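# Place desk flask in incubator's free shelf spot, then close

## Task

Take the flask that sits on the desk and set it into the single empty spot on one of the incubator's shelves, resting flat on the shelf surface with the same face upward as it had on the desk and nothing overhanging the shelf's front edge. Afterwards the incubator has to be closed up: the inner glass door fully shut with its latch rotated to horizontal, and the outer door fully shut. The other flasks may be pushed slightly to make space, but each must finish within roughly a finger's width of its starting spot, still lying flat on a shelf, not on top of another flask, same face up. No flask may touch the floor, neither door may be slammed while opening or closing, and the robot must not fall over or be left leaning.

## Robot and tools

ROBOT. A TidyBot++: a wheeled base 0.54 m long, 0.50 m wide, 0.38 m tall on four driven casters, carrying a single seven-joint arm ending in a two-finger gripper. The shoulder sits 0.12 m ahead of the base centre at 0.68 m height. Segments: upper arm 0.42 m, forearm 0.31 m, hand 0.31 m to the hand point. The arm begins folded, hand down, poking up to 0.08 m beyond the base front. Cameras: base_camera (pinhole, 644x364) and wrist_camera (fisheye, 644x476, looking along the hand).

FRAMES. All positions are metres. Base frame: origin on the floor below the base centre, x ahead, y to the left, z up. hand_pose is reported in this frame as the point between the finger pads; the hand's own z axis runs out along the fingers and the fingers close along its y axis. The odometry frame is where the base frame was at scene start; base_odometry just integrates wheel rotation, so slip looks like travel, and heading (rad, left positive, -3.142 to 3.142) drifts over many moves. base_tilt is in degrees, positive when leaning forward or right.

move. Every argument is optional; an empty call just reports state and pictures.
- base: an object of relative offsets from where the base is when the command begins. translate_m (forward positive, -2 to 2 m), strafe_m (left positive, -2 to 2 m), rotate_rad (counter-clockwise from above positive, -6.3 to 6.3 rad). Straight-line drive to the resulting point.
- joints: absolute targets by name. joint_1_rad any angle (positive = clockwise seen from above, opposite to heading); joint_2_rad -2.249 to 2.249 (0 = upper arm vertical, positive leans forward); joint_3_rad any angle; joint_4_rad -2.579 to 2.579 (elbow, negative bends forward when joint_3 is 3.14); joint_5_rad any angle; joint_6_rad -2.099 to 2.099 (wrist); joint_7_rad any angle (at 1.57 with hand down, fingers open toward left/right); gripper_pos 0 (open, ~85 mm gap) to 1 (closed), gap about 85 x (1 - value) mm. Unbounded joints take the short way; send under half a turn per step. Done tolerances: ±0.039 rad joints 1-4, ±0.095 joints 5-7, ±0.03 gripper.
- target: a single list of seven numbers for the one arm, an absolute hand pose in the base frame: x, y, z in metres then quaternion qw, qx, qy, qz. Alongside it, joints may only contain gripper_pos.
- speeds: per-action caps, translate_m and strafe_m 0.05 to 0.5 m/s, rotate_rad 0.1 to 1.57 rad/s; when driving and strafing together, give the cap under just one key.
- cameras: list of "base_camera", "wrist_camera" or "all"; omitted/null means all, [] means none.
- blocking: true (default) returns once everything rests; false returns after about 0.5 s while motion continues.

wait: seconds from 0 to 10, plus cameras; ends early when all motion rests. stop: brakes everything you commanded; takes only cameras. zoom_image: camera name and region [x0, y0, x1, y1] in pixels from the top-left, at most 504 by 504. finished_scene: scene = the current scene's number; irreversible, and the goal must hold without the robot afterwards.

RESULTS. "pictures" lists the image order. "move" reads done or the worst status. base_status, joint_status, hand_status: moving, done, off_target (resting short, may still push), contact_stop or time_out (uncommanded stops), not_followed (targets withheld; "joint command not followed" or "pose unreachable" with a cause), torque_fault, limit_stop_at_motor_heat. hand_status done means within 10 mm and 2 degrees; typical misses are up to 3 cm, fixed by adding (wanted - hand_pose) to the last target. hand_target is where unloaded joints would put the hand; to hold still, resend it, not hand_pose. motor_effort is percent of maximum, peak in brackets. Motor temperatures are listed per joint; MOTOR HOT appears at 60 °C, a fault at 75 °C lets the arm sink for 30-60 s. ARM HIT flags a hard hit on the base or arm. on_its_own lists uncommanded behaviour; "earlier move" (via wait(0)) shows a non-blocking move. A refused call, or an uncommanded stop, cancels the later move/wait/finished_scene calls of that reply; a merely invalid call (unknown key) does not.

CAUTIONS. The arm does not avoid obstacles and keeps pressing when blocked; nothing keeps it off the base. Torque limits are 104.5 N m (joints 1-4) and 51.3 N m (5-7); exceeding one freezes the arm for 10 s. Loads make the arm sag; correct from readings, never command a loaded joint to its current reading. Hand-down reach tops out near 0.94 m height, close in. Snagging the arm above about 0.6 m while driving, sideways swings when stretched, or pushing hard on furniture can tip the robot; back off to right it. Handle the flasks gently, never drop them or let them reach the floor, grip lightly on things still resting, move doors slowly, and beware that loose objects may occasionally be nudged by outside forces.

Each tool is called by a JSON object that holds its "fn" and its "kwargs", one argument or row to a line.

## Session

{"fn": "move", "kwargs": {

}}

Scene clock: 0.00 s.
Motor temperatures (°C): [32 21 24 32 35 36 39]
base_odometry: x=+0.000 y=+0.000 heading=+0.000
base_tilt: forward=+0.1 right=-0.3
base_status: not commanded
joint_positions: joint_1_rad=+0.042 joint_2_rad=-0.342 joint_3_rad=+3.141 joint_4_rad=-2.506 joint_5_rad=-0.027 joint_6_rad=-0.916 joint_7_rad=+1.559 gripper_pos=+0.000
joint_status: not commanded
motor_effort: joint_1_rad=+0 joint_2_rad=-1 joint_3_rad=+0 joint_4_rad=+15 joint_5_rad=+1 joint_6_rad=+1 joint_7_rad=+1
hand_pose: x=+0.2581 y=+0.0022 z=+0.5919 quat_wxyz=(-0.010, +0.999, -0.034, +0.031) (m; base frame)
hand_target: x=+0.2583 y=+0.0022 z=+0.5920 quat_wxyz=(-0.010, +0.999, -0.034, +0.031) (m; base frame)
hand_status: not commanded
pictures: base_camera, wrist_camera

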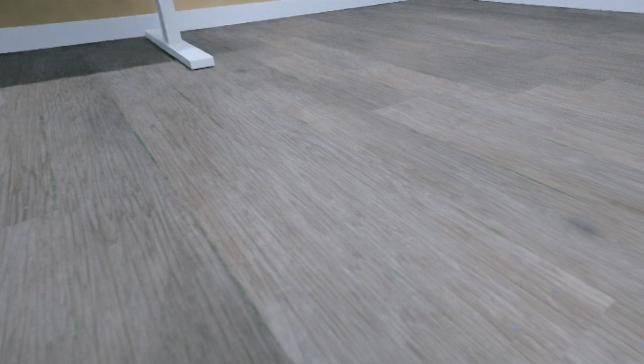

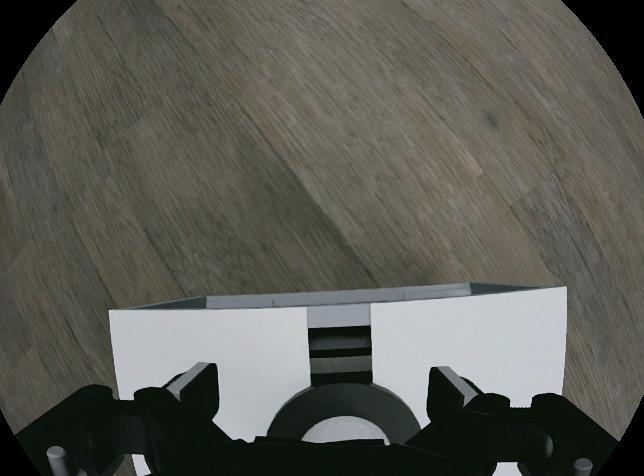

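{"fn": "move", "kwargs": {
  "joints": {"joint_6_rad": 0.4},
  "base": {"rotate_rad": 0.6}
}}

{"fn": "move", "kwargs": {
  "base": {"rotate_rad": 1.2}
}}

Scene clock: 8.37 s.
Motor temperatures (°C): [32 21 24 32 35 36 39]
move: done
base_odometry: x=+0.000 y=+0.000 heading=+0.600
base_tilt: forward=+0.0 right=-0.3
base_status: done
joint_positions: joint_1_rad=+0.042 joint_2_rad=-0.342 joint_3_rad=+3.141 joint_4_rad=-2.506 joint_5_rad=-0.027 joint_6_rad=+0.351 joint_7_rad=+1.559 gripper_pos=+0.000
joint_status: all done
motor_effort: joint_1_rad=+0(1) joint_2_rad=-6(7) joint_3_rad=+0(2) joint_4_rad=+19(20) joint_5_rad=+0(1) joint_6_rad=+9(9) joint_7_rad=+0(1)
hand_pose: x=+0.5403 y=-0.0187 z=+0.8280 quat_wxyz=(+0.005, +0.787, -0.033, +0.617) (m; base frame)
hand_target: x=+0.5437 y=-0.0192 z=+0.8431 quat_wxyz=(+0.006, +0.771, -0.033, +0.636) (m; base frame)
hand_status: not commanded
pictures: base_camera, wrist_camera

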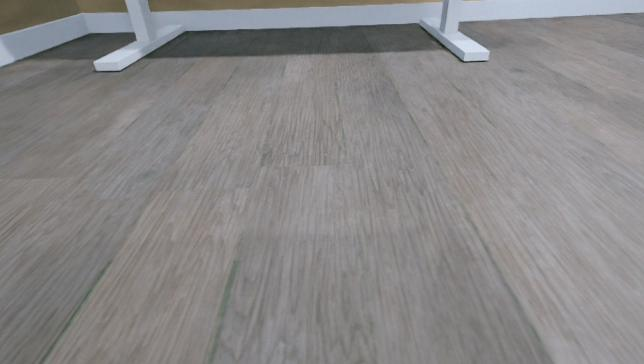

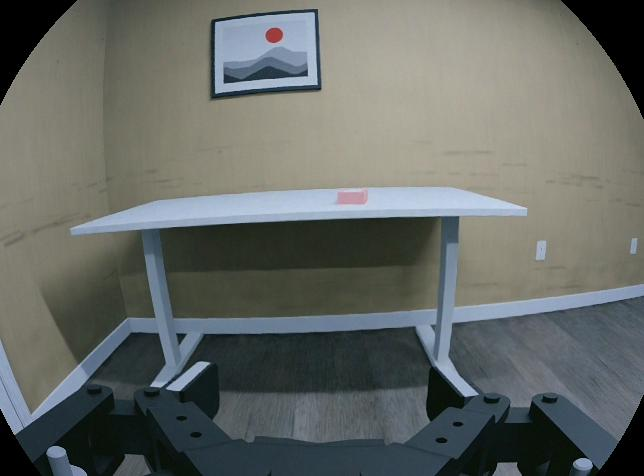

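Scene clock: 10.40 s.
Motor temperatures (°C): [32 21 24 32 35 36 39]
move: done
base_odometry: x=+0.000 y=+0.000 heading=+1.799
base_tilt: forward=+0.1 right=-0.3
base_status: done
joint_positions: joint_1_rad=+0.042 joint_2_rad=-0.342 joint_3_rad=+3.141 joint_4_rad=-2.506 joint_5_rad=-0.027 joint_6_rad=+0.351 joint_7_rad=+1.559 gripper_pos=+0.000
joint_status: not commanded
motor_effort: joint_1_rad=-1(2) joint_2_rad=-6(7) joint_3_rad=+0(2) joint_4_rad=+19(20) joint_5_rad=+0(1) joint_6_rad=+9(9) joint_7_rad=+0(1)
hand_pose: x=+0.5404 y=-0.0186 z=+0.8281 quat_wxyz=(+0.005, +0.786, -0.033, +0.617) (m; base frame)
hand_target: x=+0.5437 y=-0.0192 z=+0.8431 quat_wxyz=(+0.006, +0.771, -0.033, +0.636) (m; base frame)
hand_status: not commanded
pictures: base_camera, wrist_camera

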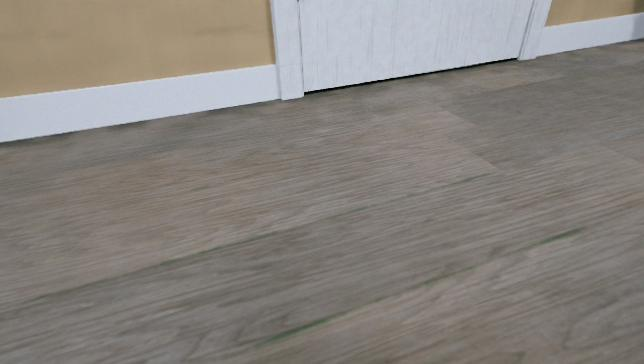

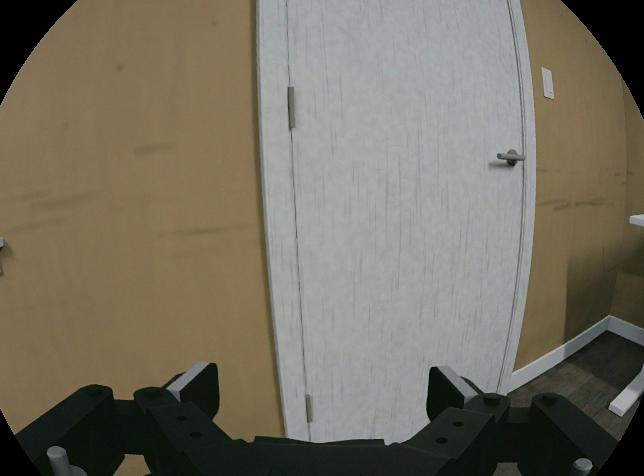

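{"fn": "move", "kwargs": {
  "base": {"rotate_rad": 1.0},
  "cameras": ["wrist_camera"]
}}

{"fn": "move", "kwargs": {
  "base": {"rotate_rad": 1.0},
  "cameras": ["wrist_camera"]
}}

{"fn": "move", "kwargs": {
  "base": {"rotate_rad": 1.0},
  "cameras": ["wrist_camera"]
}}

Scene clock: 22.40 s.
Motor temperatures (°C): [32 21 24 32 35 36 39]
move: done
base_odometry: x=+0.000 y=+0.000 heading=+2.799
base_tilt: forward=+0.0 right=-0.3
base_status: done
joint_positions: joint_1_rad=+0.041 joint_2_rad=-0.342 joint_3_rad=+3.141 joint_4_rad=-2.506 joint_5_rad=-0.027 joint_6_rad=+0.351 joint_7_rad=+1.559 gripper_pos=+0.000
joint_status: not commanded
motor_effort: joint_1_rad=+0(2) joint_2_rad=-6(7) joint_3_rad=+0(3) joint_4_rad=+19(20) joint_5_rad=+0(1) joint_6_rad=+9(9) joint_7_rad=+0(1)
hand_pose: x=+0.5404 y=-0.0185 z=+0.8281 quat_wxyz=(+0.005, +0.786, -0.033, +0.617) (m; base frame)
hand_target: x=+0.5437 y=-0.0192 z=+0.8431 quat_wxyz=(+0.006, +0.771, -0.033, +0.636) (m; base frame)
hand_status: not commanded
pictures: wrist_camera

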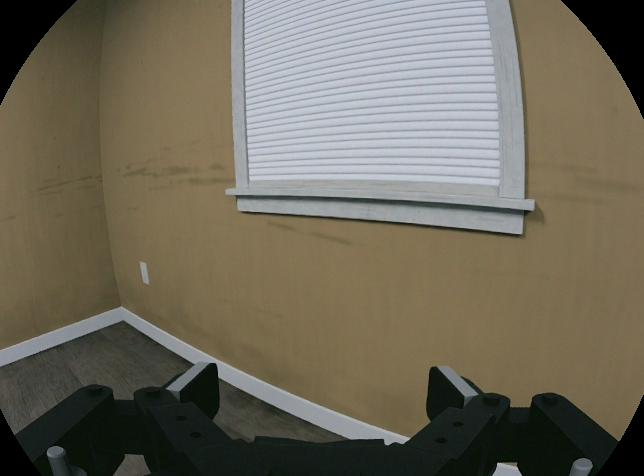

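Scene clock: 24.30 s.
Motor temperatures (°C): [32 21 24 32 35 36 39]
move: done
base_odometry: x=+0.000 y=+0.000 heading=-2.484
base_tilt: forward=+0.0 right=-0.4
base_status: done
joint_positions: joint_1_rad=+0.041 joint_2_rad=-0.342 joint_3_rad=+3.140 joint_4_rad=-2.506 joint_5_rad=-0.027 joint_6_rad=+0.351 joint_7_rad=+1.559 gripper_pos=+0.000
joint_status: not commanded
motor_effort: joint_1_rad=+0(2) joint_2_rad=-7(7) joint_3_rad=+0(2) joint_4_rad=+19(20) joint_5_rad=+0(1) joint_6_rad=+9(9) joint_7_rad=+1(1)
hand_pose: x=+0.5404 y=-0.0185 z=+0.8281 quat_wxyz=(+0.005, +0.786, -0.033, +0.617) (m; base frame)
hand_target: x=+0.5437 y=-0.0192 z=+0.8431 quat_wxyz=(+0.006, +0.771, -0.033, +0.636) (m; base frame)
hand_status: not commanded
pictures: wrist_camera

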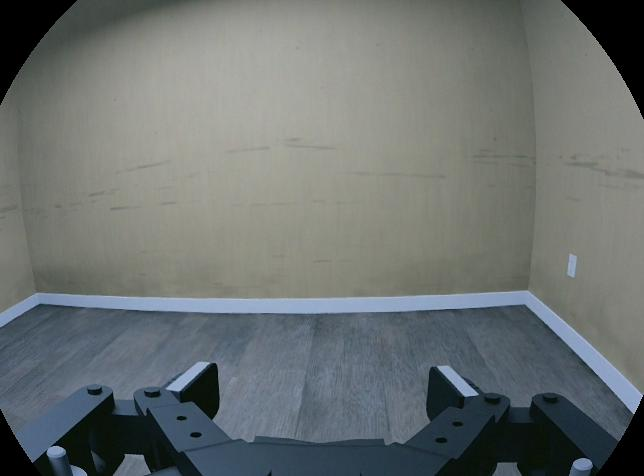

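Scene clock: 26.20 s.
Motor temperatures (°C): [32 21 24 32 35 36 39]
move: done
base_odometry: x=+0.000 y=+0.000 heading=-1.484
base_tilt: forward=+0.0 right=-0.3
base_status: done
joint_positions: joint_1_rad=+0.041 joint_2_rad=-0.342 joint_3_rad=+3.140 joint_4_rad=-2.506 joint_5_rad=-0.027 joint_6_rad=+0.351 joint_7_rad=+1.559 gripper_pos=+0.000
joint_status: not commanded
motor_effort: joint_1_rad=+1(2) joint_2_rad=-7(7) joint_3_rad=-1(2) joint_4_rad=+19(20) joint_5_rad=+0(1) joint_6_rad=+8(9) joint_7_rad=+1(1)
hand_pose: x=+0.5404 y=-0.0184 z=+0.8281 quat_wxyz=(+0.005, +0.786, -0.033, +0.617) (m; base frame)
hand_target: x=+0.5437 y=-0.0192 z=+0.8431 quat_wxyz=(+0.006, +0.771, -0.033, +0.636) (m; base frame)
hand_status: not commanded
pictures: wrist_camera

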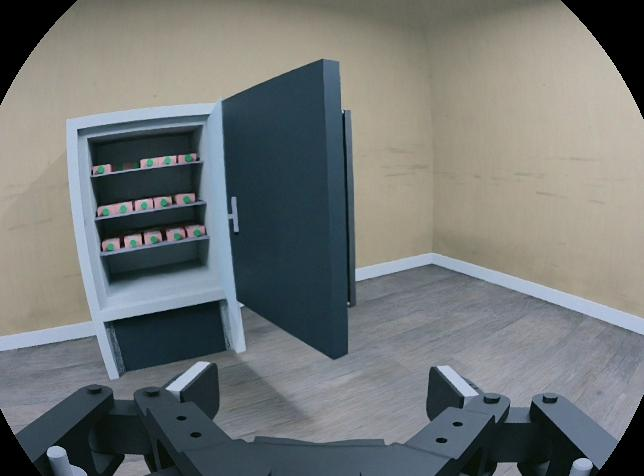

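{"fn": "zoom_image", "kwargs": {
  "camera": "wrist_camera",
  "region": [60, 100, 260, 260]
}}

{"fn": "zoom_image", "kwargs": {
  "camera": "wrist_camera",
  "region": [200, 50, 380, 370]
}}

Scaled by 2.520.

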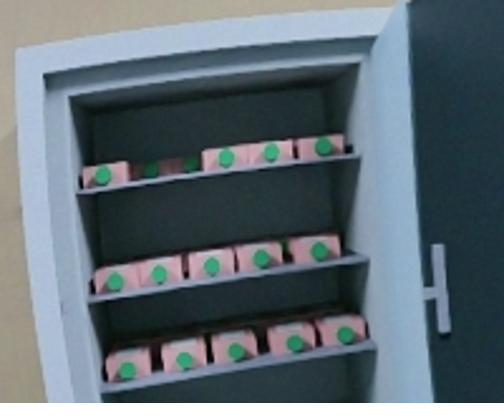

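Scaled by 1.575.

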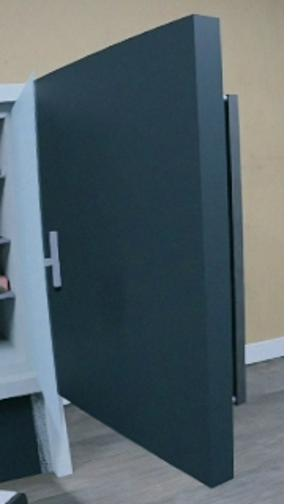

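{"fn": "move", "kwargs": {
  "base": {"rotate_rad": 0.4},
  "cameras": ["wrist_camera", "base_camera"]
}}

{"fn": "zoom_image", "kwargs": {
  "camera": "wrist_camera",
  "region": [180, 80, 340, 280]
}}

Scene clock: 60.07 s.
Motor temperatures (°C): [32 21 24 32 35 36 39]
move: done
base_odometry: x=+0.000 y=+0.000 heading=-1.085
base_tilt: forward=+0.1 right=-0.3
base_status: done
joint_positions: joint_1_rad=+0.041 joint_2_rad=-0.342 joint_3_rad=+3.140 joint_4_rad=-2.506 joint_5_rad=-0.027 joint_6_rad=+0.352 joint_7_rad=+1.559 gripper_pos=+0.000
joint_status: not commanded
motor_effort: joint_1_rad=-1(2) joint_2_rad=-6(7) joint_3_rad=+0(2) joint_4_rad=+20(20) joint_5_rad=+1(1) joint_6_rad=+9(9) joint_7_rad=+1(1)
hand_pose: x=+0.5404 y=-0.0183 z=+0.8282 quat_wxyz=(+0.005, +0.786, -0.033, +0.617) (m; base frame)
hand_target: x=+0.5437 y=-0.0192 z=+0.8431 quat_wxyz=(+0.006, +0.771, -0.033, +0.636) (m; base frame)
hand_status: not commanded
pictures: base_camera, wrist_camera

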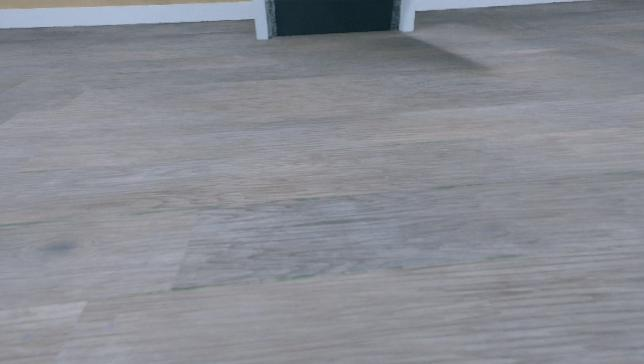

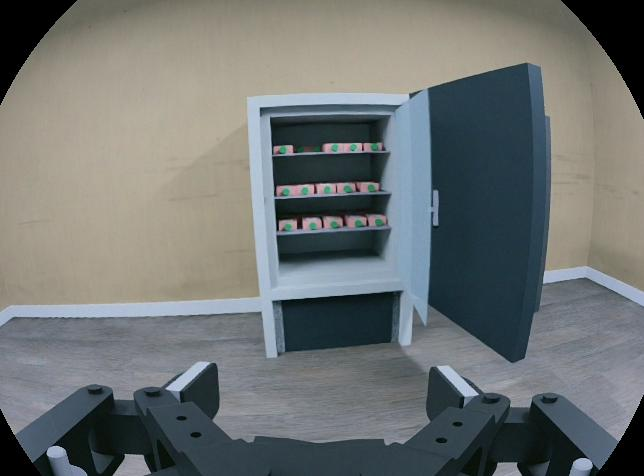

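Scaled by 2.520.

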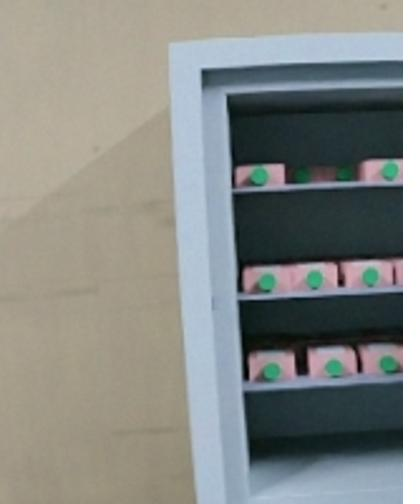

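{"fn": "zoom_image", "kwargs": {
  "camera": "wrist_camera",
  "region": [260, 90, 420, 260]
}}

{"fn": "zoom_image", "kwargs": {
  "camera": "wrist_camera",
  "region": [390, 60, 560, 370]
}}

Scaled by 2.965.

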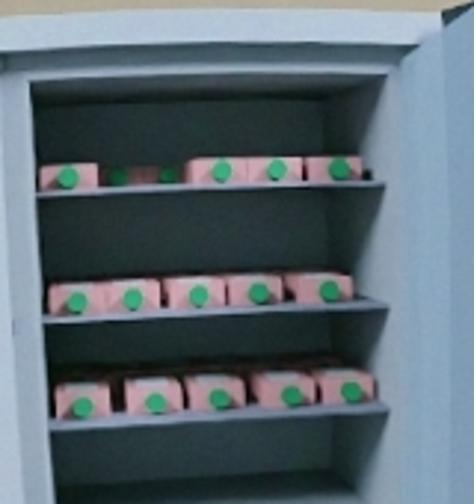

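Scaled by 1.626.

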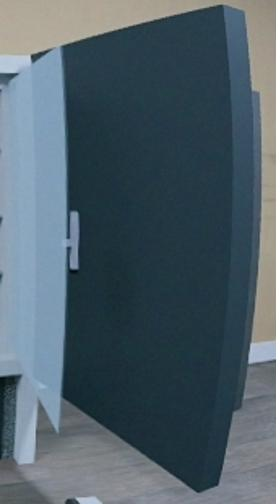

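{"fn": "move", "kwargs": {
  "base": {"rotate_rad": 1.6},
  "joints": {"joint_1_rad": 0.0, "joint_5_rad": 0.0},
  "cameras": []
}}

{"fn": "move", "kwargs": {
  "base": {"translate_m": 0.6}
}}

{"fn": "zoom_image", "kwargs": {
  "camera": "wrist_camera",
  "region": [240, 120, 440, 270]
}}

Scene clock: 85.10 s.
Motor temperatures (°C): [32 21 24 32 35 36 39]
move: done
base_odometry: x=+0.000 y=+0.000 heading=+0.515
base_tilt: forward=+0.0 right=-0.3
base_status: done
joint_positions: joint_1_rad=+0.008 joint_2_rad=-0.342 joint_3_rad=+3.140 joint_4_rad=-2.506 joint_5_rad=-0.027 joint_6_rad=+0.352 joint_7_rad=+1.559 gripper_pos=+0.000
joint_status: all done
motor_effort: joint_1_rad=-1(2) joint_2_rad=-6(8) joint_3_rad=+0(2) joint_4_rad=+19(20) joint_5_rad=+0(2) joint_6_rad=+9(9) joint_7_rad=+0(1)
hand_pose: x=+0.5408 y=-0.0041 z=+0.8282 quat_wxyz=(-0.006, +0.787, -0.020, +0.617) (m; base frame)
hand_target: x=+0.5442 y=+0.0018 z=+0.8431 quat_wxyz=(-0.004, +0.772, -0.004, +0.636) (m; base frame)
hand_status: not commanded
pictures: none
No camera images: "cameras" was empty.

Scene clock: 87.50 s.
Motor temperatures (°C): [32 21 24 32 35 36 39]
move: done
base_odometry: x=+0.522 y=+0.296 heading=+0.516
base_tilt: forward=+0.1 right=-0.3
base_status: done
joint_positions: joint_1_rad=+0.008 joint_2_rad=-0.338 joint_3_rad=+3.140 joint_4_rad=-2.506 joint_5_rad=-0.027 joint_6_rad=+0.354 joint_7_rad=+1.559 gripper_pos=+0.000
joint_status: not commanded
motor_effort: joint_1_rad=+0(1) joint_2_rad=-6(8) joint_3_rad=+0(1) joint_4_rad=+19(20) joint_5_rad=+0(1) joint_6_rad=+9(9) joint_7_rad=+0(1)
hand_pose: x=+0.5416 y=-0.0041 z=+0.8271 quat_wxyz=(-0.006, +0.787, -0.020, +0.616) (m; base frame)
hand_target: x=+0.5442 y=+0.0018 z=+0.8431 quat_wxyz=(-0.004, +0.772, -0.004, +0.636) (m; base frame)
hand_status: not commanded
pictures: base_camera, wrist_camera

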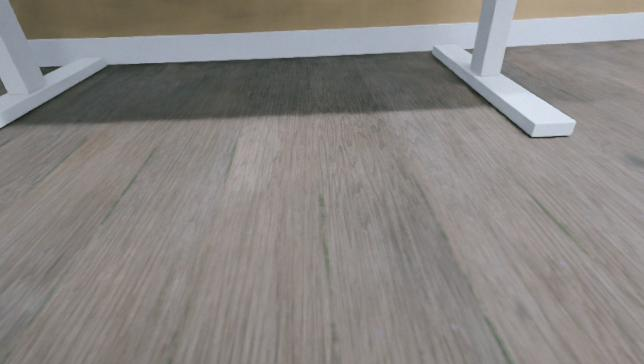

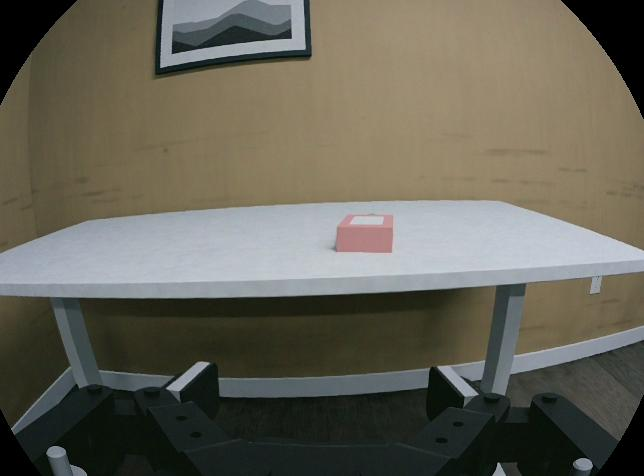

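Scaled by 2.520.

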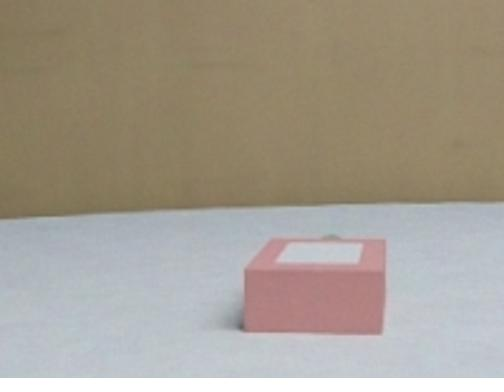

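{"fn": "move", "kwargs": {
  "base": {"translate_m": 0.25},
  "joints": {"joint_2_rad": 0.0, "joint_4_rad": -2.0, "joint_6_rad": -0.2}
}}

{"fn": "zoom_image", "kwargs": {
  "camera": "wrist_camera",
  "region": [240, 150, 480, 330]
}}

Scene clock: 140.97 s.
Motor temperatures (°C): [32 21 24 32 35 36 39]
move: done
base_odometry: x=+0.740 y=+0.419 heading=+0.516
base_tilt: forward=+0.1 right=-0.3
base_status: done
joint_positions: joint_1_rad=+0.008 joint_2_rad=+0.001 joint_3_rad=+3.140 joint_4_rad=-2.017 joint_5_rad=-0.027 joint_6_rad=-0.145 joint_7_rad=+1.559 gripper_pos=+0.000
joint_status: all done
motor_effort: joint_1_rad=-1(1) joint_2_rad=-19(22) joint_3_rad=-1(2) joint_4_rad=+19(21) joint_5_rad=+0(1) joint_6_rad=+7(10) joint_7_rad=+0(1)
hand_pose: x=+0.6611 y=-0.0008 z=+0.7931 quat_wxyz=(-0.009, +0.882, -0.019, +0.470) (m; base frame)
hand_target: x=+0.6565 y=+0.0018 z=+0.7886 quat_wxyz=(-0.003, +0.891, -0.005, +0.454) (m; base frame)
hand_status: not commanded
pictures: base_camera, wrist_camera

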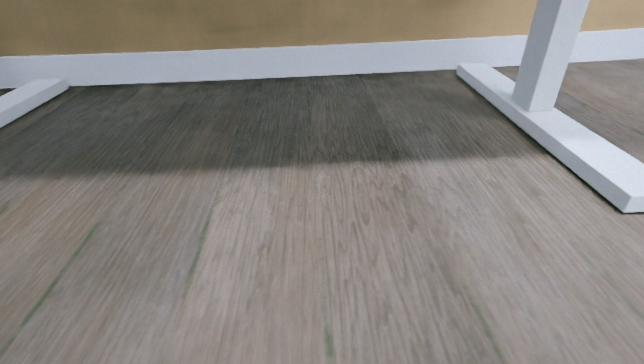

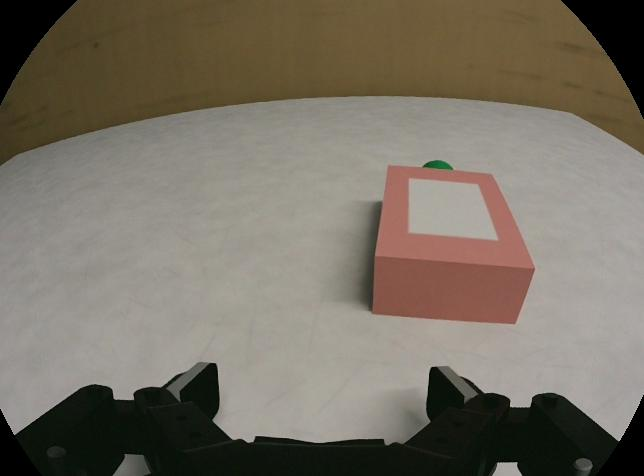

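Scaled by 2.100.

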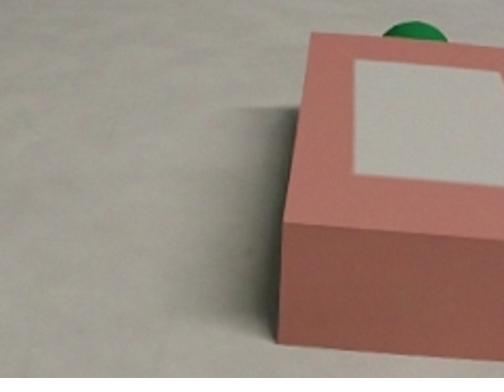

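{"fn": "move", "kwargs": {
  "base": {"translate_m": -0.1},
  "cameras": []
}}

{"fn": "move", "kwargs": {
  "joints": {"joint_2_rad": 0.45, "joint_4_rad": -0.6, "joint_6_rad": -2.05}
}}

{"fn": "move", "kwargs": {
  "base": {"strafe_m": -0.07},
  "cameras": ["wrist_camera"]
}}

Scene clock: 184.80 s.
Motor temperatures (°C): [32 21 24 32 35 35 39]
move: done
base_odometry: x=+0.653 y=+0.370 heading=+0.516
base_tilt: forward=+0.0 right=-0.3
base_status: done
joint_positions: joint_1_rad=+0.008 joint_2_rad=+0.001 joint_3_rad=+3.140 joint_4_rad=-2.014 joint_5_rad=-0.027 joint_6_rad=-0.151 joint_7_rad=+1.559 gripper_pos=+0.000
joint_status: not commanded
motor_effort: joint_1_rad=-1(1) joint_2_rad=-19(22) joint_3_rad=-1(2) joint_4_rad=+20(21) joint_5_rad=+0(1) joint_6_rad=+7(8) joint_7_rad=+0(1)
hand_pose: x=+0.6610 y=-0.0008 z=+0.7930 quat_wxyz=(-0.009, +0.883, -0.019, +0.469) (m; base frame)
hand_target: x=+0.6565 y=+0.0018 z=+0.7886 quat_wxyz=(-0.003, +0.891, -0.005, +0.454) (m; base frame)
hand_status: not commanded
pictures: none
No camera images: "cameras" was empty.

Scene clock: 187.90 s.
Motor temperatures (°C): [32 21 24 32 35 35 39]
move: done
base_odometry: x=+0.653 y=+0.370 heading=+0.516
base_tilt: forward=+0.1 right=-0.3
base_status: not commanded
joint_positions: joint_1_rad=+0.008 joint_2_rad=+0.440 joint_3_rad=+3.140 joint_4_rad=-0.618 joint_5_rad=-0.027 joint_6_rad=-1.996 joint_7_rad=+1.559 gripper_pos=+0.000
joint_status: all done
motor_effort: joint_1_rad=+0(1) joint_2_rad=-31(31) joint_3_rad=-2(2) joint_4_rad=+15(21) joint_5_rad=+0(1) joint_6_rad=+1(8) joint_7_rad=+1(1)
hand_pose: x=+0.5995 y=+0.0057 z=+0.9065 quat_wxyz=(-0.012, +0.999, -0.003, +0.044) (m; base frame)
hand_target: x=+0.5876 y=+0.0016 z=+0.9061 quat_wxyz=(+0.000, +1.000, -0.005, +0.021) (m; base frame)
hand_status: not commanded
pictures: base_camera, wrist_camera

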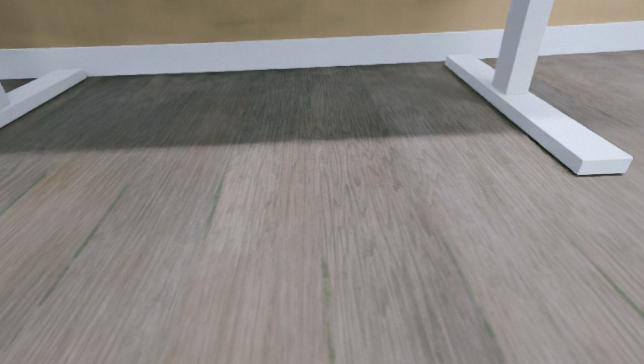

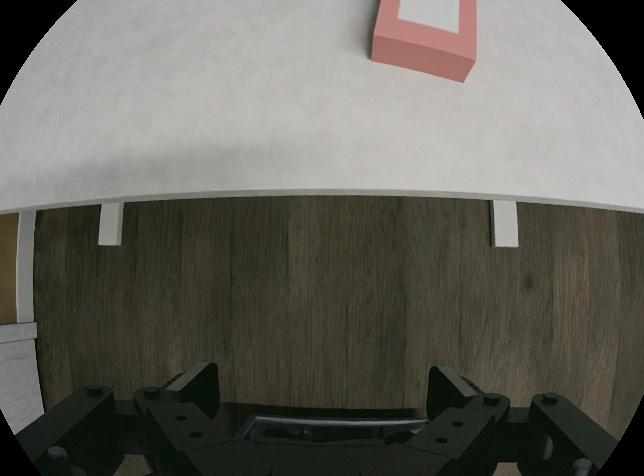

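Scene clock: 189.07 s.
Motor temperatures (°C): [32 21 24 32 35 35 39]
move: done
base_odometry: x=+0.688 y=+0.309 heading=+0.517
base_tilt: forward=+0.0 right=-0.3
base_status: done
joint_positions: joint_1_rad=+0.005 joint_2_rad=+0.442 joint_3_rad=+3.140 joint_4_rad=-0.618 joint_5_rad=-0.027 joint_6_rad=-1.998 joint_7_rad=+1.559 gripper_pos=+0.000
joint_status: not commanded
motor_effort: joint_1_rad=-1(3) joint_2_rad=-31(32) joint_3_rad=-1(3) joint_4_rad=+15(15) joint_5_rad=+0(1) joint_6_rad=+1(2) joint_7_rad=+0(1)
hand_pose: x=+0.5992 y=+0.0070 z=+0.9058 quat_wxyz=(-0.012, +0.999, -0.002, +0.042) (m; base frame)
hand_target: x=+0.5876 y=+0.0016 z=+0.9061 quat_wxyz=(+0.000, +1.000, -0.005, +0.021) (m; base frame)
hand_status: not commanded
pictures: wrist_camera

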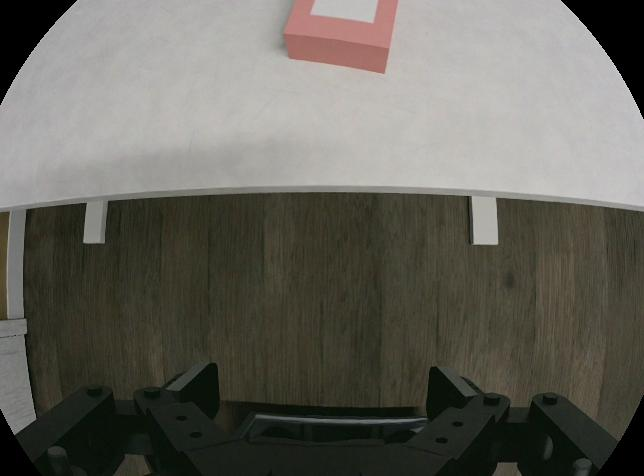

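{"fn": "move", "kwargs": {
  "joints": {"joint_6_rad": -1.3},
  "cameras": ["wrist_camera"]
}}

{"fn": "zoom_image", "kwargs": {
  "camera": "wrist_camera",
  "region": [220, 60, 460, 260]
}}

Scene clock: 243.57 s.
Motor temperatures (°C): [32 21 24 32 35 35 39]
move: done
base_odometry: x=+0.688 y=+0.309 heading=+0.517
base_tilt: forward=+0.0 right=-0.4
base_status: not commanded
joint_positions: joint_1_rad=+0.005 joint_2_rad=+0.446 joint_3_rad=+3.140 joint_4_rad=-0.613 joint_5_rad=-0.027 joint_6_rad=-1.344 joint_7_rad=+1.559 gripper_pos=+0.000
joint_status: all done
motor_effort: joint_1_rad=+0(1) joint_2_rad=-34(35) joint_3_rad=-2(3) joint_4_rad=+18(19) joint_5_rad=+0(0) joint_6_rad=+6(6) joint_7_rad=+1(1)
hand_pose: x=+0.7842 y=+0.0068 z=+0.9855 quat_wxyz=(-0.015, +0.932, -0.005, +0.361) (m; base frame)
hand_target: x=+0.7962 y=+0.0018 z=+0.9984 quat_wxyz=(-0.003, +0.923, -0.005, +0.386) (m; base frame)
hand_status: not commanded
pictures: wrist_camera

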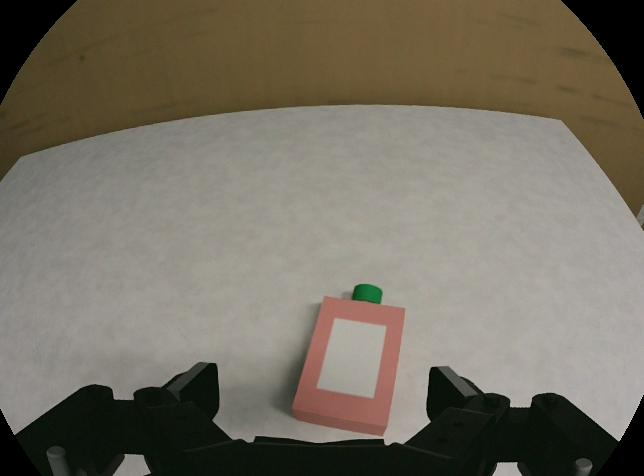

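Scaled by 2.100.

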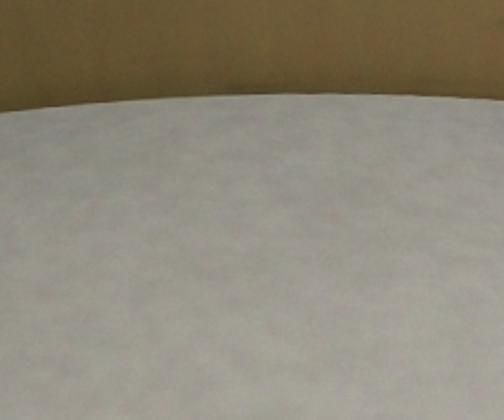

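{"fn": "move", "kwargs": {
  "joints": {"joint_6_rad": -2.07, "joint_7_rad": -1.74},
  "cameras": []
}}

{"fn": "move", "kwargs": {
  "base": {"translate_m": 0.38, "strafe_m": -0.052},
  "speeds": {"translate_m": 0.2}
}}

Scene clock: 266.27 s.
Motor temperatures (°C): [32 22 24 32 35 35 39]
move: done
base_odometry: x=+0.688 y=+0.309 heading=+0.517
base_tilt: forward=+0.0 right=-0.3
base_status: not commanded
joint_positions: joint_1_rad=+0.005 joint_2_rad=+0.446 joint_3_rad=+3.140 joint_4_rad=-0.613 joint_5_rad=-0.027 joint_6_rad=-2.018 joint_7_rad=+4.467 gripper_pos=+0.000
joint_status: all done
motor_effort: joint_1_rad=-1(1) joint_2_rad=-31(35) joint_3_rad=-2(2) joint_4_rad=+15(19) joint_5_rad=+0(1) joint_6_rad=+1(7) joint_7_rad=+0(1)
hand_pose: x=+0.5948 y=+0.0069 z=+0.9048 quat_wxyz=(+0.031, +0.118, +0.992, +0.016) (m; base frame)
hand_target: x=+0.5814 y=+0.0016 z=+0.9059 quat_wxyz=(+0.011, +0.084, +0.996, +0.001) (m; base frame)
hand_status: not commanded
pictures: none
No camera images: "cameras" was empty.

Scene clock: 268.93 s.
Motor temperatures (°C): [32 22 24 32 35 35 39]
move: done
base_odometry: x=+1.044 y=+0.451 heading=+0.516
base_tilt: forward=+0.1 right=-0.3
base_status: done
joint_positions: joint_1_rad=+0.005 joint_2_rad=+0.457 joint_3_rad=+3.140 joint_4_rad=-0.613 joint_5_rad=-0.027 joint_6_rad=-2.023 joint_7_rad=+4.467 gripper_pos=+0.000
joint_status: not commanded
motor_effort: joint_1_rad=+0(2) joint_2_rad=-31(34) joint_3_rad=-2(2) joint_4_rad=+14(15) joint_5_rad=+0(1) joint_6_rad=+1(1) joint_7_rad=+0(1)
hand_pose: x=+0.5958 y=+0.0069 z=+0.8995 quat_wxyz=(+0.023, +0.118, +0.993, +0.015) (m; base frame)
hand_target: x=+0.5814 y=+0.0016 z=+0.9059 quat_wxyz=(+0.011, +0.084, +0.996, +0.001) (m; base frame)
hand_status: not commanded
pictures: base_camera, wrist_camera

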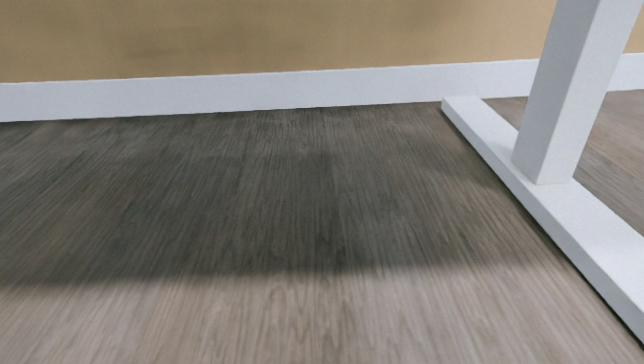

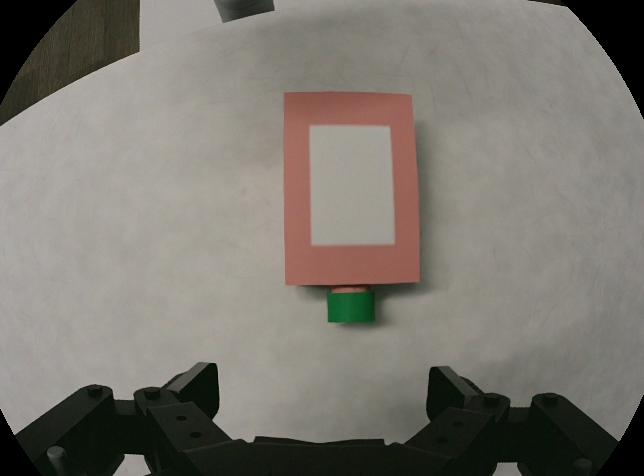

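{"fn": "move", "kwargs": {
  "base": {"translate_m": -0.017, "strafe_m": 0.024},
  "speeds": {"translate_m": 0.1},
  "joints": {"joint_2_rad": 0.456, "joint_4_rad": -0.69, "joint_6_rad": -2.055},
  "cameras": ["wrist_camera"]
}}

Scene clock: 287.57 s.
Motor temperatures (°C): [32 22 24 32 35 35 39]
move: done
base_odometry: x=+1.017 y=+0.464 heading=+0.516
base_tilt: forward=+0.1 right=-0.4
base_status: done
joint_positions: joint_1_rad=+0.002 joint_2_rad=+0.460 joint_3_rad=+3.140 joint_4_rad=-0.681 joint_5_rad=-0.027 joint_6_rad=-2.023 joint_7_rad=+4.467 gripper_pos=+0.000
joint_status: all done
motor_effort: joint_1_rad=-1(3) joint_2_rad=-31(34) joint_3_rad=-1(2) joint_4_rad=+15(16) joint_5_rad=-1(1) joint_6_rad=+0(1) joint_7_rad=+0(1)
hand_pose: x=+0.5847 y=+0.0085 z=+0.8788 quat_wxyz=(-0.012, +0.117, +0.993, +0.011) (m; base frame)
hand_target: x=+0.5722 y=+0.0016 z=+0.8784 quat_wxyz=(-0.030, +0.084, +0.996, -0.002) (m; base frame)
hand_status: not commanded
pictures: wrist_camera

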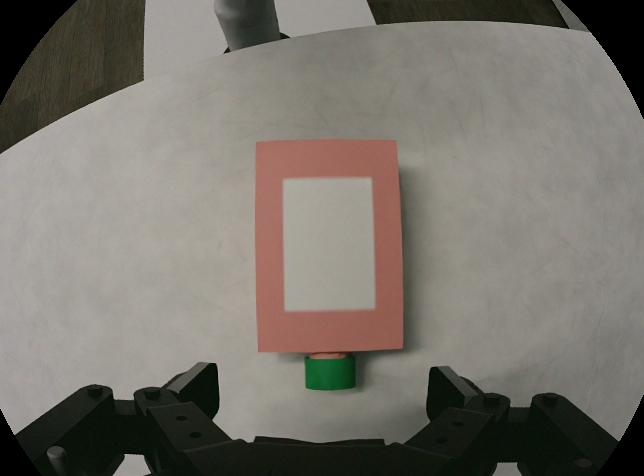

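{"fn": "move", "kwargs": {
  "joints": {"joint_2_rad": 0.425, "joint_4_rad": -0.873, "joint_6_rad": -1.881},
  "base": {"strafe_m": 0.003},
  "cameras": ["wrist_camera"]
}}

Scene clock: 315.83 s.
Motor temperatures (°C): [31 22 24 32 35 35 39]
move: done
base_odometry: x=+1.016 y=+0.466 heading=+0.516
base_tilt: forward=+0.1 right=-0.4
base_status: done
joint_positions: joint_1_rad=+0.002 joint_2_rad=+0.451 joint_3_rad=+3.140 joint_4_rad=-0.861 joint_5_rad=-0.027 joint_6_rad=-1.931 joint_7_rad=+4.467 gripper_pos=+0.000
joint_status: all done
motor_effort: joint_1_rad=+0(4) joint_2_rad=-31(34) joint_3_rad=-2(3) joint_4_rad=+15(17) joint_5_rad=+0(1) joint_6_rad=-1(1) joint_7_rad=+1(1)
hand_pose: x=+0.5748 y=+0.0088 z=+0.8313 quat_wxyz=(-0.052, +0.118, +0.992, +0.007) (m; base frame)
hand_target: x=+0.5836 y=+0.0017 z=+0.8388 quat_wxyz=(-0.019, +0.084, +0.996, -0.001) (m; base frame)
hand_status: not commanded
pictures: wrist_camera

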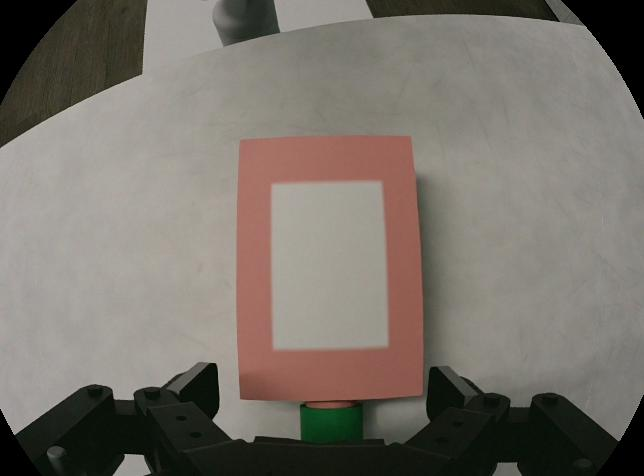

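{"fn": "move", "kwargs": {
  "base": {"translate_m": 0.018, "strafe_m": 0.006},
  "speeds": {"translate_m": 0.05},
  "cameras": ["wrist_camera"]
}}

{"fn": "move", "kwargs": {
  "joints": {"joint_2_rad": 0.345, "joint_4_rad": -1.06, "joint_6_rad": -1.66},
  "cameras": ["wrist_camera"]
}}

Scene clock: 339.77 s.
Motor temperatures (°C): [31 22 24 32 35 35 39]
move: done
base_odometry: x=+1.028 y=+0.481 heading=+0.517
base_tilt: forward=+0.1 right=-0.3
base_status: done
joint_positions: joint_1_rad=+0.002 joint_2_rad=+0.445 joint_3_rad=+3.140 joint_4_rad=-0.862 joint_5_rad=-0.027 joint_6_rad=-1.929 joint_7_rad=+4.467 gripper_pos=+0.000
joint_status: not commanded
motor_effort: joint_1_rad=+0(2) joint_2_rad=-31(35) joint_3_rad=-1(3) joint_4_rad=+15(16) joint_5_rad=+0(1) joint_6_rad=-1(2) joint_7_rad=+0(1)
hand_pose: x=+0.5741 y=+0.0088 z=+0.8340 quat_wxyz=(-0.048, +0.118, +0.992, +0.007) (m; base frame)
hand_target: x=+0.5836 y=+0.0017 z=+0.8388 quat_wxyz=(-0.019, +0.084, +0.996, -0.001) (m; base frame)
hand_status: not commanded
pictures: wrist_camera

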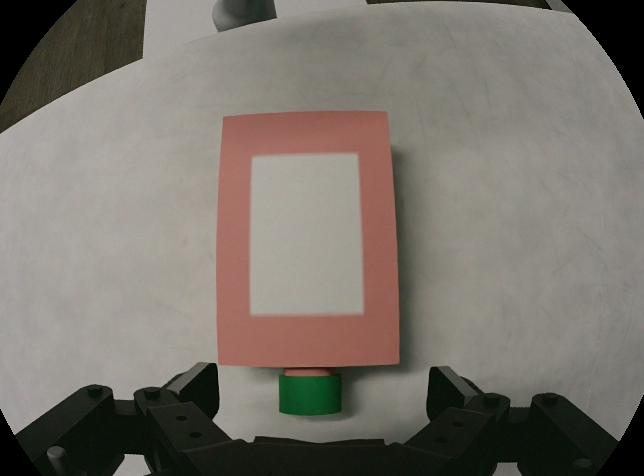

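Scene clock: 341.23 s.
Motor temperatures (°C): [31 22 24 32 35 35 39]
move: done
base_odometry: x=+1.028 y=+0.481 heading=+0.517
base_tilt: forward=+0.0 right=-0.3
base_status: not commanded
joint_positions: joint_1_rad=+0.002 joint_2_rad=+0.370 joint_3_rad=+3.140 joint_4_rad=-1.047 joint_5_rad=-0.027 joint_6_rad=-1.714 joint_7_rad=+4.467 gripper_pos=+0.000
joint_status: all done
motor_effort: joint_1_rad=-1(1) joint_2_rad=-30(32) joint_3_rad=-1(2) joint_4_rad=+16(17) joint_5_rad=+0(1) joint_6_rad=+0(1) joint_7_rad=+1(1)
hand_pose: x=+0.5853 y=+0.0093 z=+0.8110 quat_wxyz=(+0.004, +0.121, +0.993, +0.014) (m; base frame)
hand_target: x=+0.5952 y=+0.0017 z=+0.8193 quat_wxyz=(+0.038, +0.084, +0.996, +0.003) (m; base frame)
hand_status: not commanded
pictures: wrist_camera

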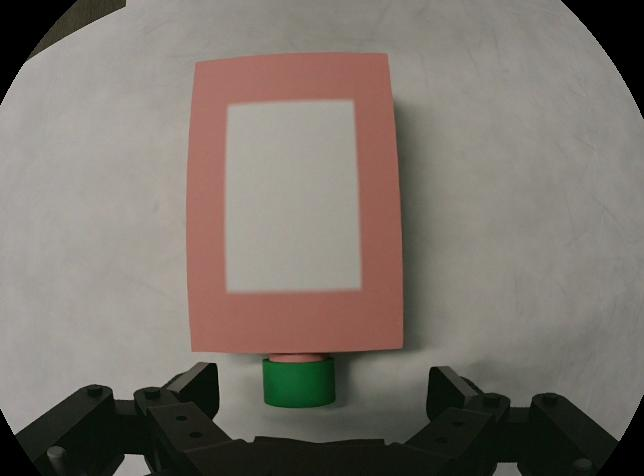

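{"fn": "move", "kwargs": {
  "base": {"strafe_m": -0.008},
  "joints": {"joint_2_rad": 0.337, "joint_4_rad": -1.1, "joint_6_rad": -1.622},
  "cameras": ["wrist_camera"]
}}

Scene clock: 355.50 s.
Motor temperatures (°C): [31 22 24 31 35 35 39]
move: done
base_odometry: x=+1.032 y=+0.474 heading=+0.517
base_tilt: forward=+0.0 right=-0.3
base_status: done
joint_positions: joint_1_rad=+0.002 joint_2_rad=+0.361 joint_3_rad=+3.140 joint_4_rad=-1.090 joint_5_rad=-0.027 joint_6_rad=-1.672 joint_7_rad=+4.467 gripper_pos=+0.000
joint_status: all done
motor_effort: joint_1_rad=+0(4) joint_2_rad=-29(31) joint_3_rad=-1(4) joint_4_rad=+16(18) joint_5_rad=+0(1) joint_6_rad=+0(1) joint_7_rad=+0(1)
hand_pose: x=+0.5854 y=+0.0090 z=+0.8020 quat_wxyz=(+0.008, +0.122, +0.992, +0.014) (m; base frame)
hand_target: x=+0.5953 y=+0.0017 z=+0.8106 quat_wxyz=(+0.041, +0.084, +0.996, +0.004) (m; base frame)
hand_status: not commanded
pictures: wrist_camera

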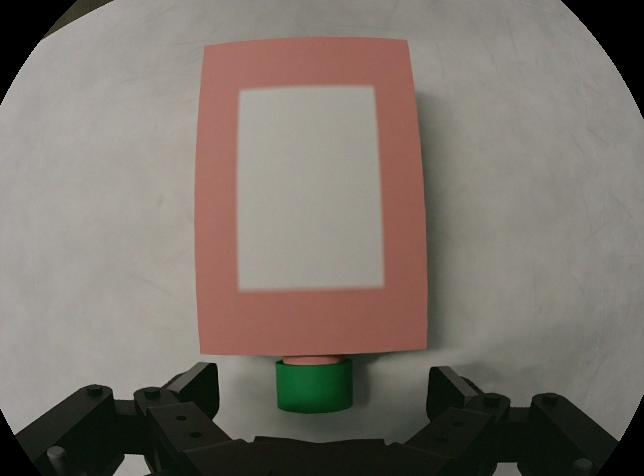

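{"fn": "move", "kwargs": {
  "base": {"strafe_m": 0.004},
  "joints": {"joint_2_rad": 0.328, "joint_4_rad": -1.147, "joint_6_rad": -1.58},
  "cameras": ["wrist_camera"]
}}

Scene clock: 365.20 s.
Motor temperatures (°C): [31 22 23 31 35 35 39]
move: done
base_odometry: x=+1.030 y=+0.477 heading=+0.516
base_tilt: forward=+0.0 right=-0.3
base_status: done
joint_positions: joint_1_rad=+0.001 joint_2_rad=+0.351 joint_3_rad=+3.140 joint_4_rad=-1.138 joint_5_rad=-0.027 joint_6_rad=-1.630 joint_7_rad=+4.467 gripper_pos=+0.000
joint_status: all done
motor_effort: joint_1_rad=+0(4) joint_2_rad=-29(31) joint_3_rad=-1(3) joint_4_rad=+17(18) joint_5_rad=+0(1) joint_6_rad=+0(1) joint_7_rad=+0(1)
hand_pose: x=+0.5841 y=+0.0094 z=+0.7917 quat_wxyz=(+0.010, +0.122, +0.992, +0.015) (m; base frame)
hand_target: x=+0.5944 y=+0.0017 z=+0.8001 quat_wxyz=(+0.043, +0.084, +0.996, +0.004) (m; base frame)
hand_status: not commanded
pictures: wrist_camera

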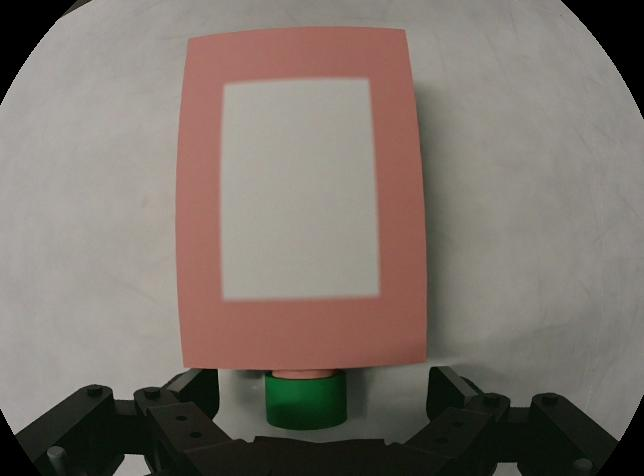

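{"fn": "move", "kwargs": {
  "base": {"strafe_m": -0.0065, "translate_m": 0.005},
  "cameras": ["wrist_camera"]
}}

Scene clock: 374.43 s.
Motor temperatures (°C): [31 22 23 31 35 35 39]
move: done
base_odometry: x=+1.038 y=+0.474 heading=+0.517
base_tilt: forward=+0.1 right=-0.3
base_status: done
joint_positions: joint_1_rad=+0.002 joint_2_rad=+0.348 joint_3_rad=+3.140 joint_4_rad=-1.138 joint_5_rad=-0.027 joint_6_rad=-1.629 joint_7_rad=+4.467 gripper_pos=+0.000
joint_status: not commanded
motor_effort: joint_1_rad=-1(3) joint_2_rad=-29(31) joint_3_rad=-1(2) joint_4_rad=+17(17) joint_5_rad=-1(1) joint_6_rad=+0(1) joint_7_rad=+1(1)
hand_pose: x=+0.5841 y=+0.0093 z=+0.7928 quat_wxyz=(+0.011, +0.122, +0.992, +0.015) (m; base frame)
hand_target: x=+0.5944 y=+0.0017 z=+0.8001 quat_wxyz=(+0.043, +0.084, +0.996, +0.004) (m; base frame)
hand_status: not commanded
pictures: wrist_camera

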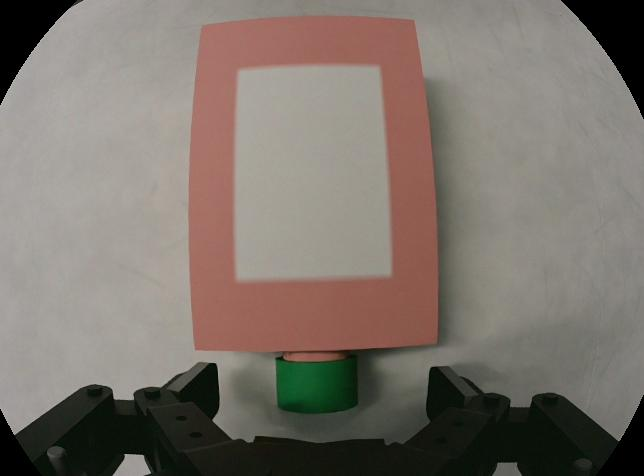

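{"fn": "move", "kwargs": {
  "joints": {"gripper_pos": 0.6},
  "cameras": ["wrist_camera"]
}}

{"fn": "move", "kwargs": {
  "joints": {"gripper_pos": 0.72},
  "cameras": ["wrist_camera"]
}}

Scene clock: 379.90 s.
Motor temperatures (°C): [31 22 23 31 35 35 39]
move: done
base_odometry: x=+1.038 y=+0.474 heading=+0.517
base_tilt: forward=+0.0 right=-0.3
base_status: not commanded
joint_positions: joint_1_rad=+0.002 joint_2_rad=+0.348 joint_3_rad=+3.140 joint_4_rad=-1.138 joint_5_rad=-0.027 joint_6_rad=-1.629 joint_7_rad=+4.467 gripper_pos=+0.600
joint_status: all done
motor_effort: joint_1_rad=-1(2) joint_2_rad=-29(30) joint_3_rad=-1(2) joint_4_rad=+17(17) joint_5_rad=+0(1) joint_6_rad=+0(1) joint_7_rad=+0(1)
hand_pose: x=+0.5841 y=+0.0093 z=+0.7928 quat_wxyz=(+0.011, +0.122, +0.992, +0.015) (m; base frame)
hand_target: x=+0.5944 y=+0.0017 z=+0.8001 quat_wxyz=(+0.043, +0.084, +0.996, +0.004) (m; base frame)
hand_status: not commanded
pictures: wrist_camera

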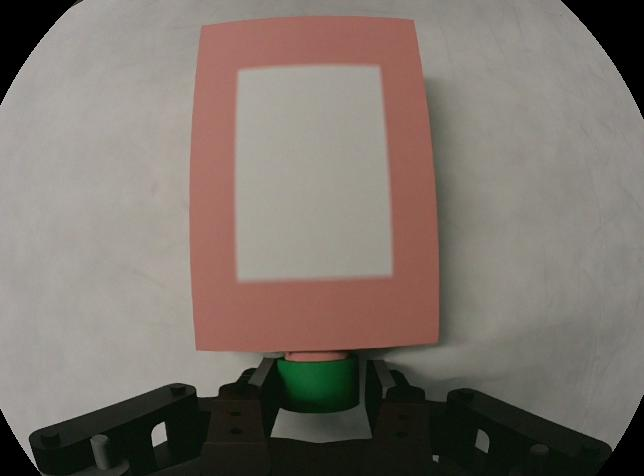

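Scene clock: 380.43 s.
Motor temperatures (°C): [31 22 23 31 35 35 39]
move: off_target
base_odometry: x=+1.038 y=+0.474 heading=+0.517
base_tilt: forward=+0.0 right=-0.3
base_status: not commanded
joint_positions: joint_1_rad=+0.002 joint_2_rad=+0.346 joint_3_rad=+3.140 joint_4_rad=-1.139 joint_5_rad=-0.027 joint_6_rad=-1.629 joint_7_rad=+4.467 gripper_pos=+0.686
joint_status: gripper_pos off_target (ended at +0.686, target +0.720)
motor_effort: joint_1_rad=+0(1) joint_2_rad=-29(30) joint_3_rad=-1(2) joint_4_rad=+16(17) joint_5_rad=+0(1) joint_6_rad=+0(1) joint_7_rad=+1(1)
hand_pose: x=+0.5835 y=+0.0093 z=+0.7936 quat_wxyz=(+0.012, +0.122, +0.992, +0.015) (m; base frame)
hand_target: x=+0.5944 y=+0.0017 z=+0.8001 quat_wxyz=(+0.043, +0.084, +0.996, +0.004) (m; base frame)
hand_status: not commanded
pictures: wrist_camera

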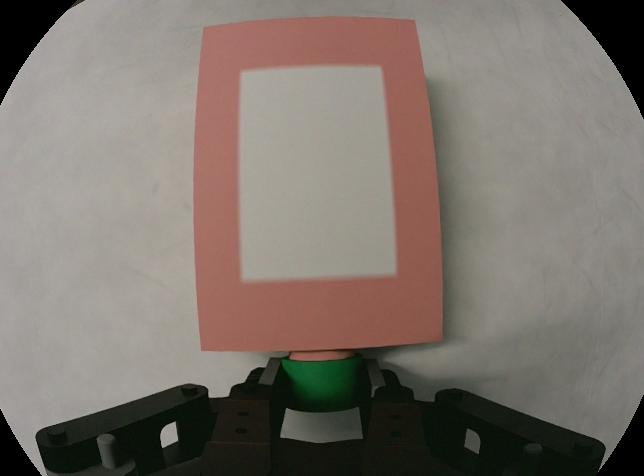

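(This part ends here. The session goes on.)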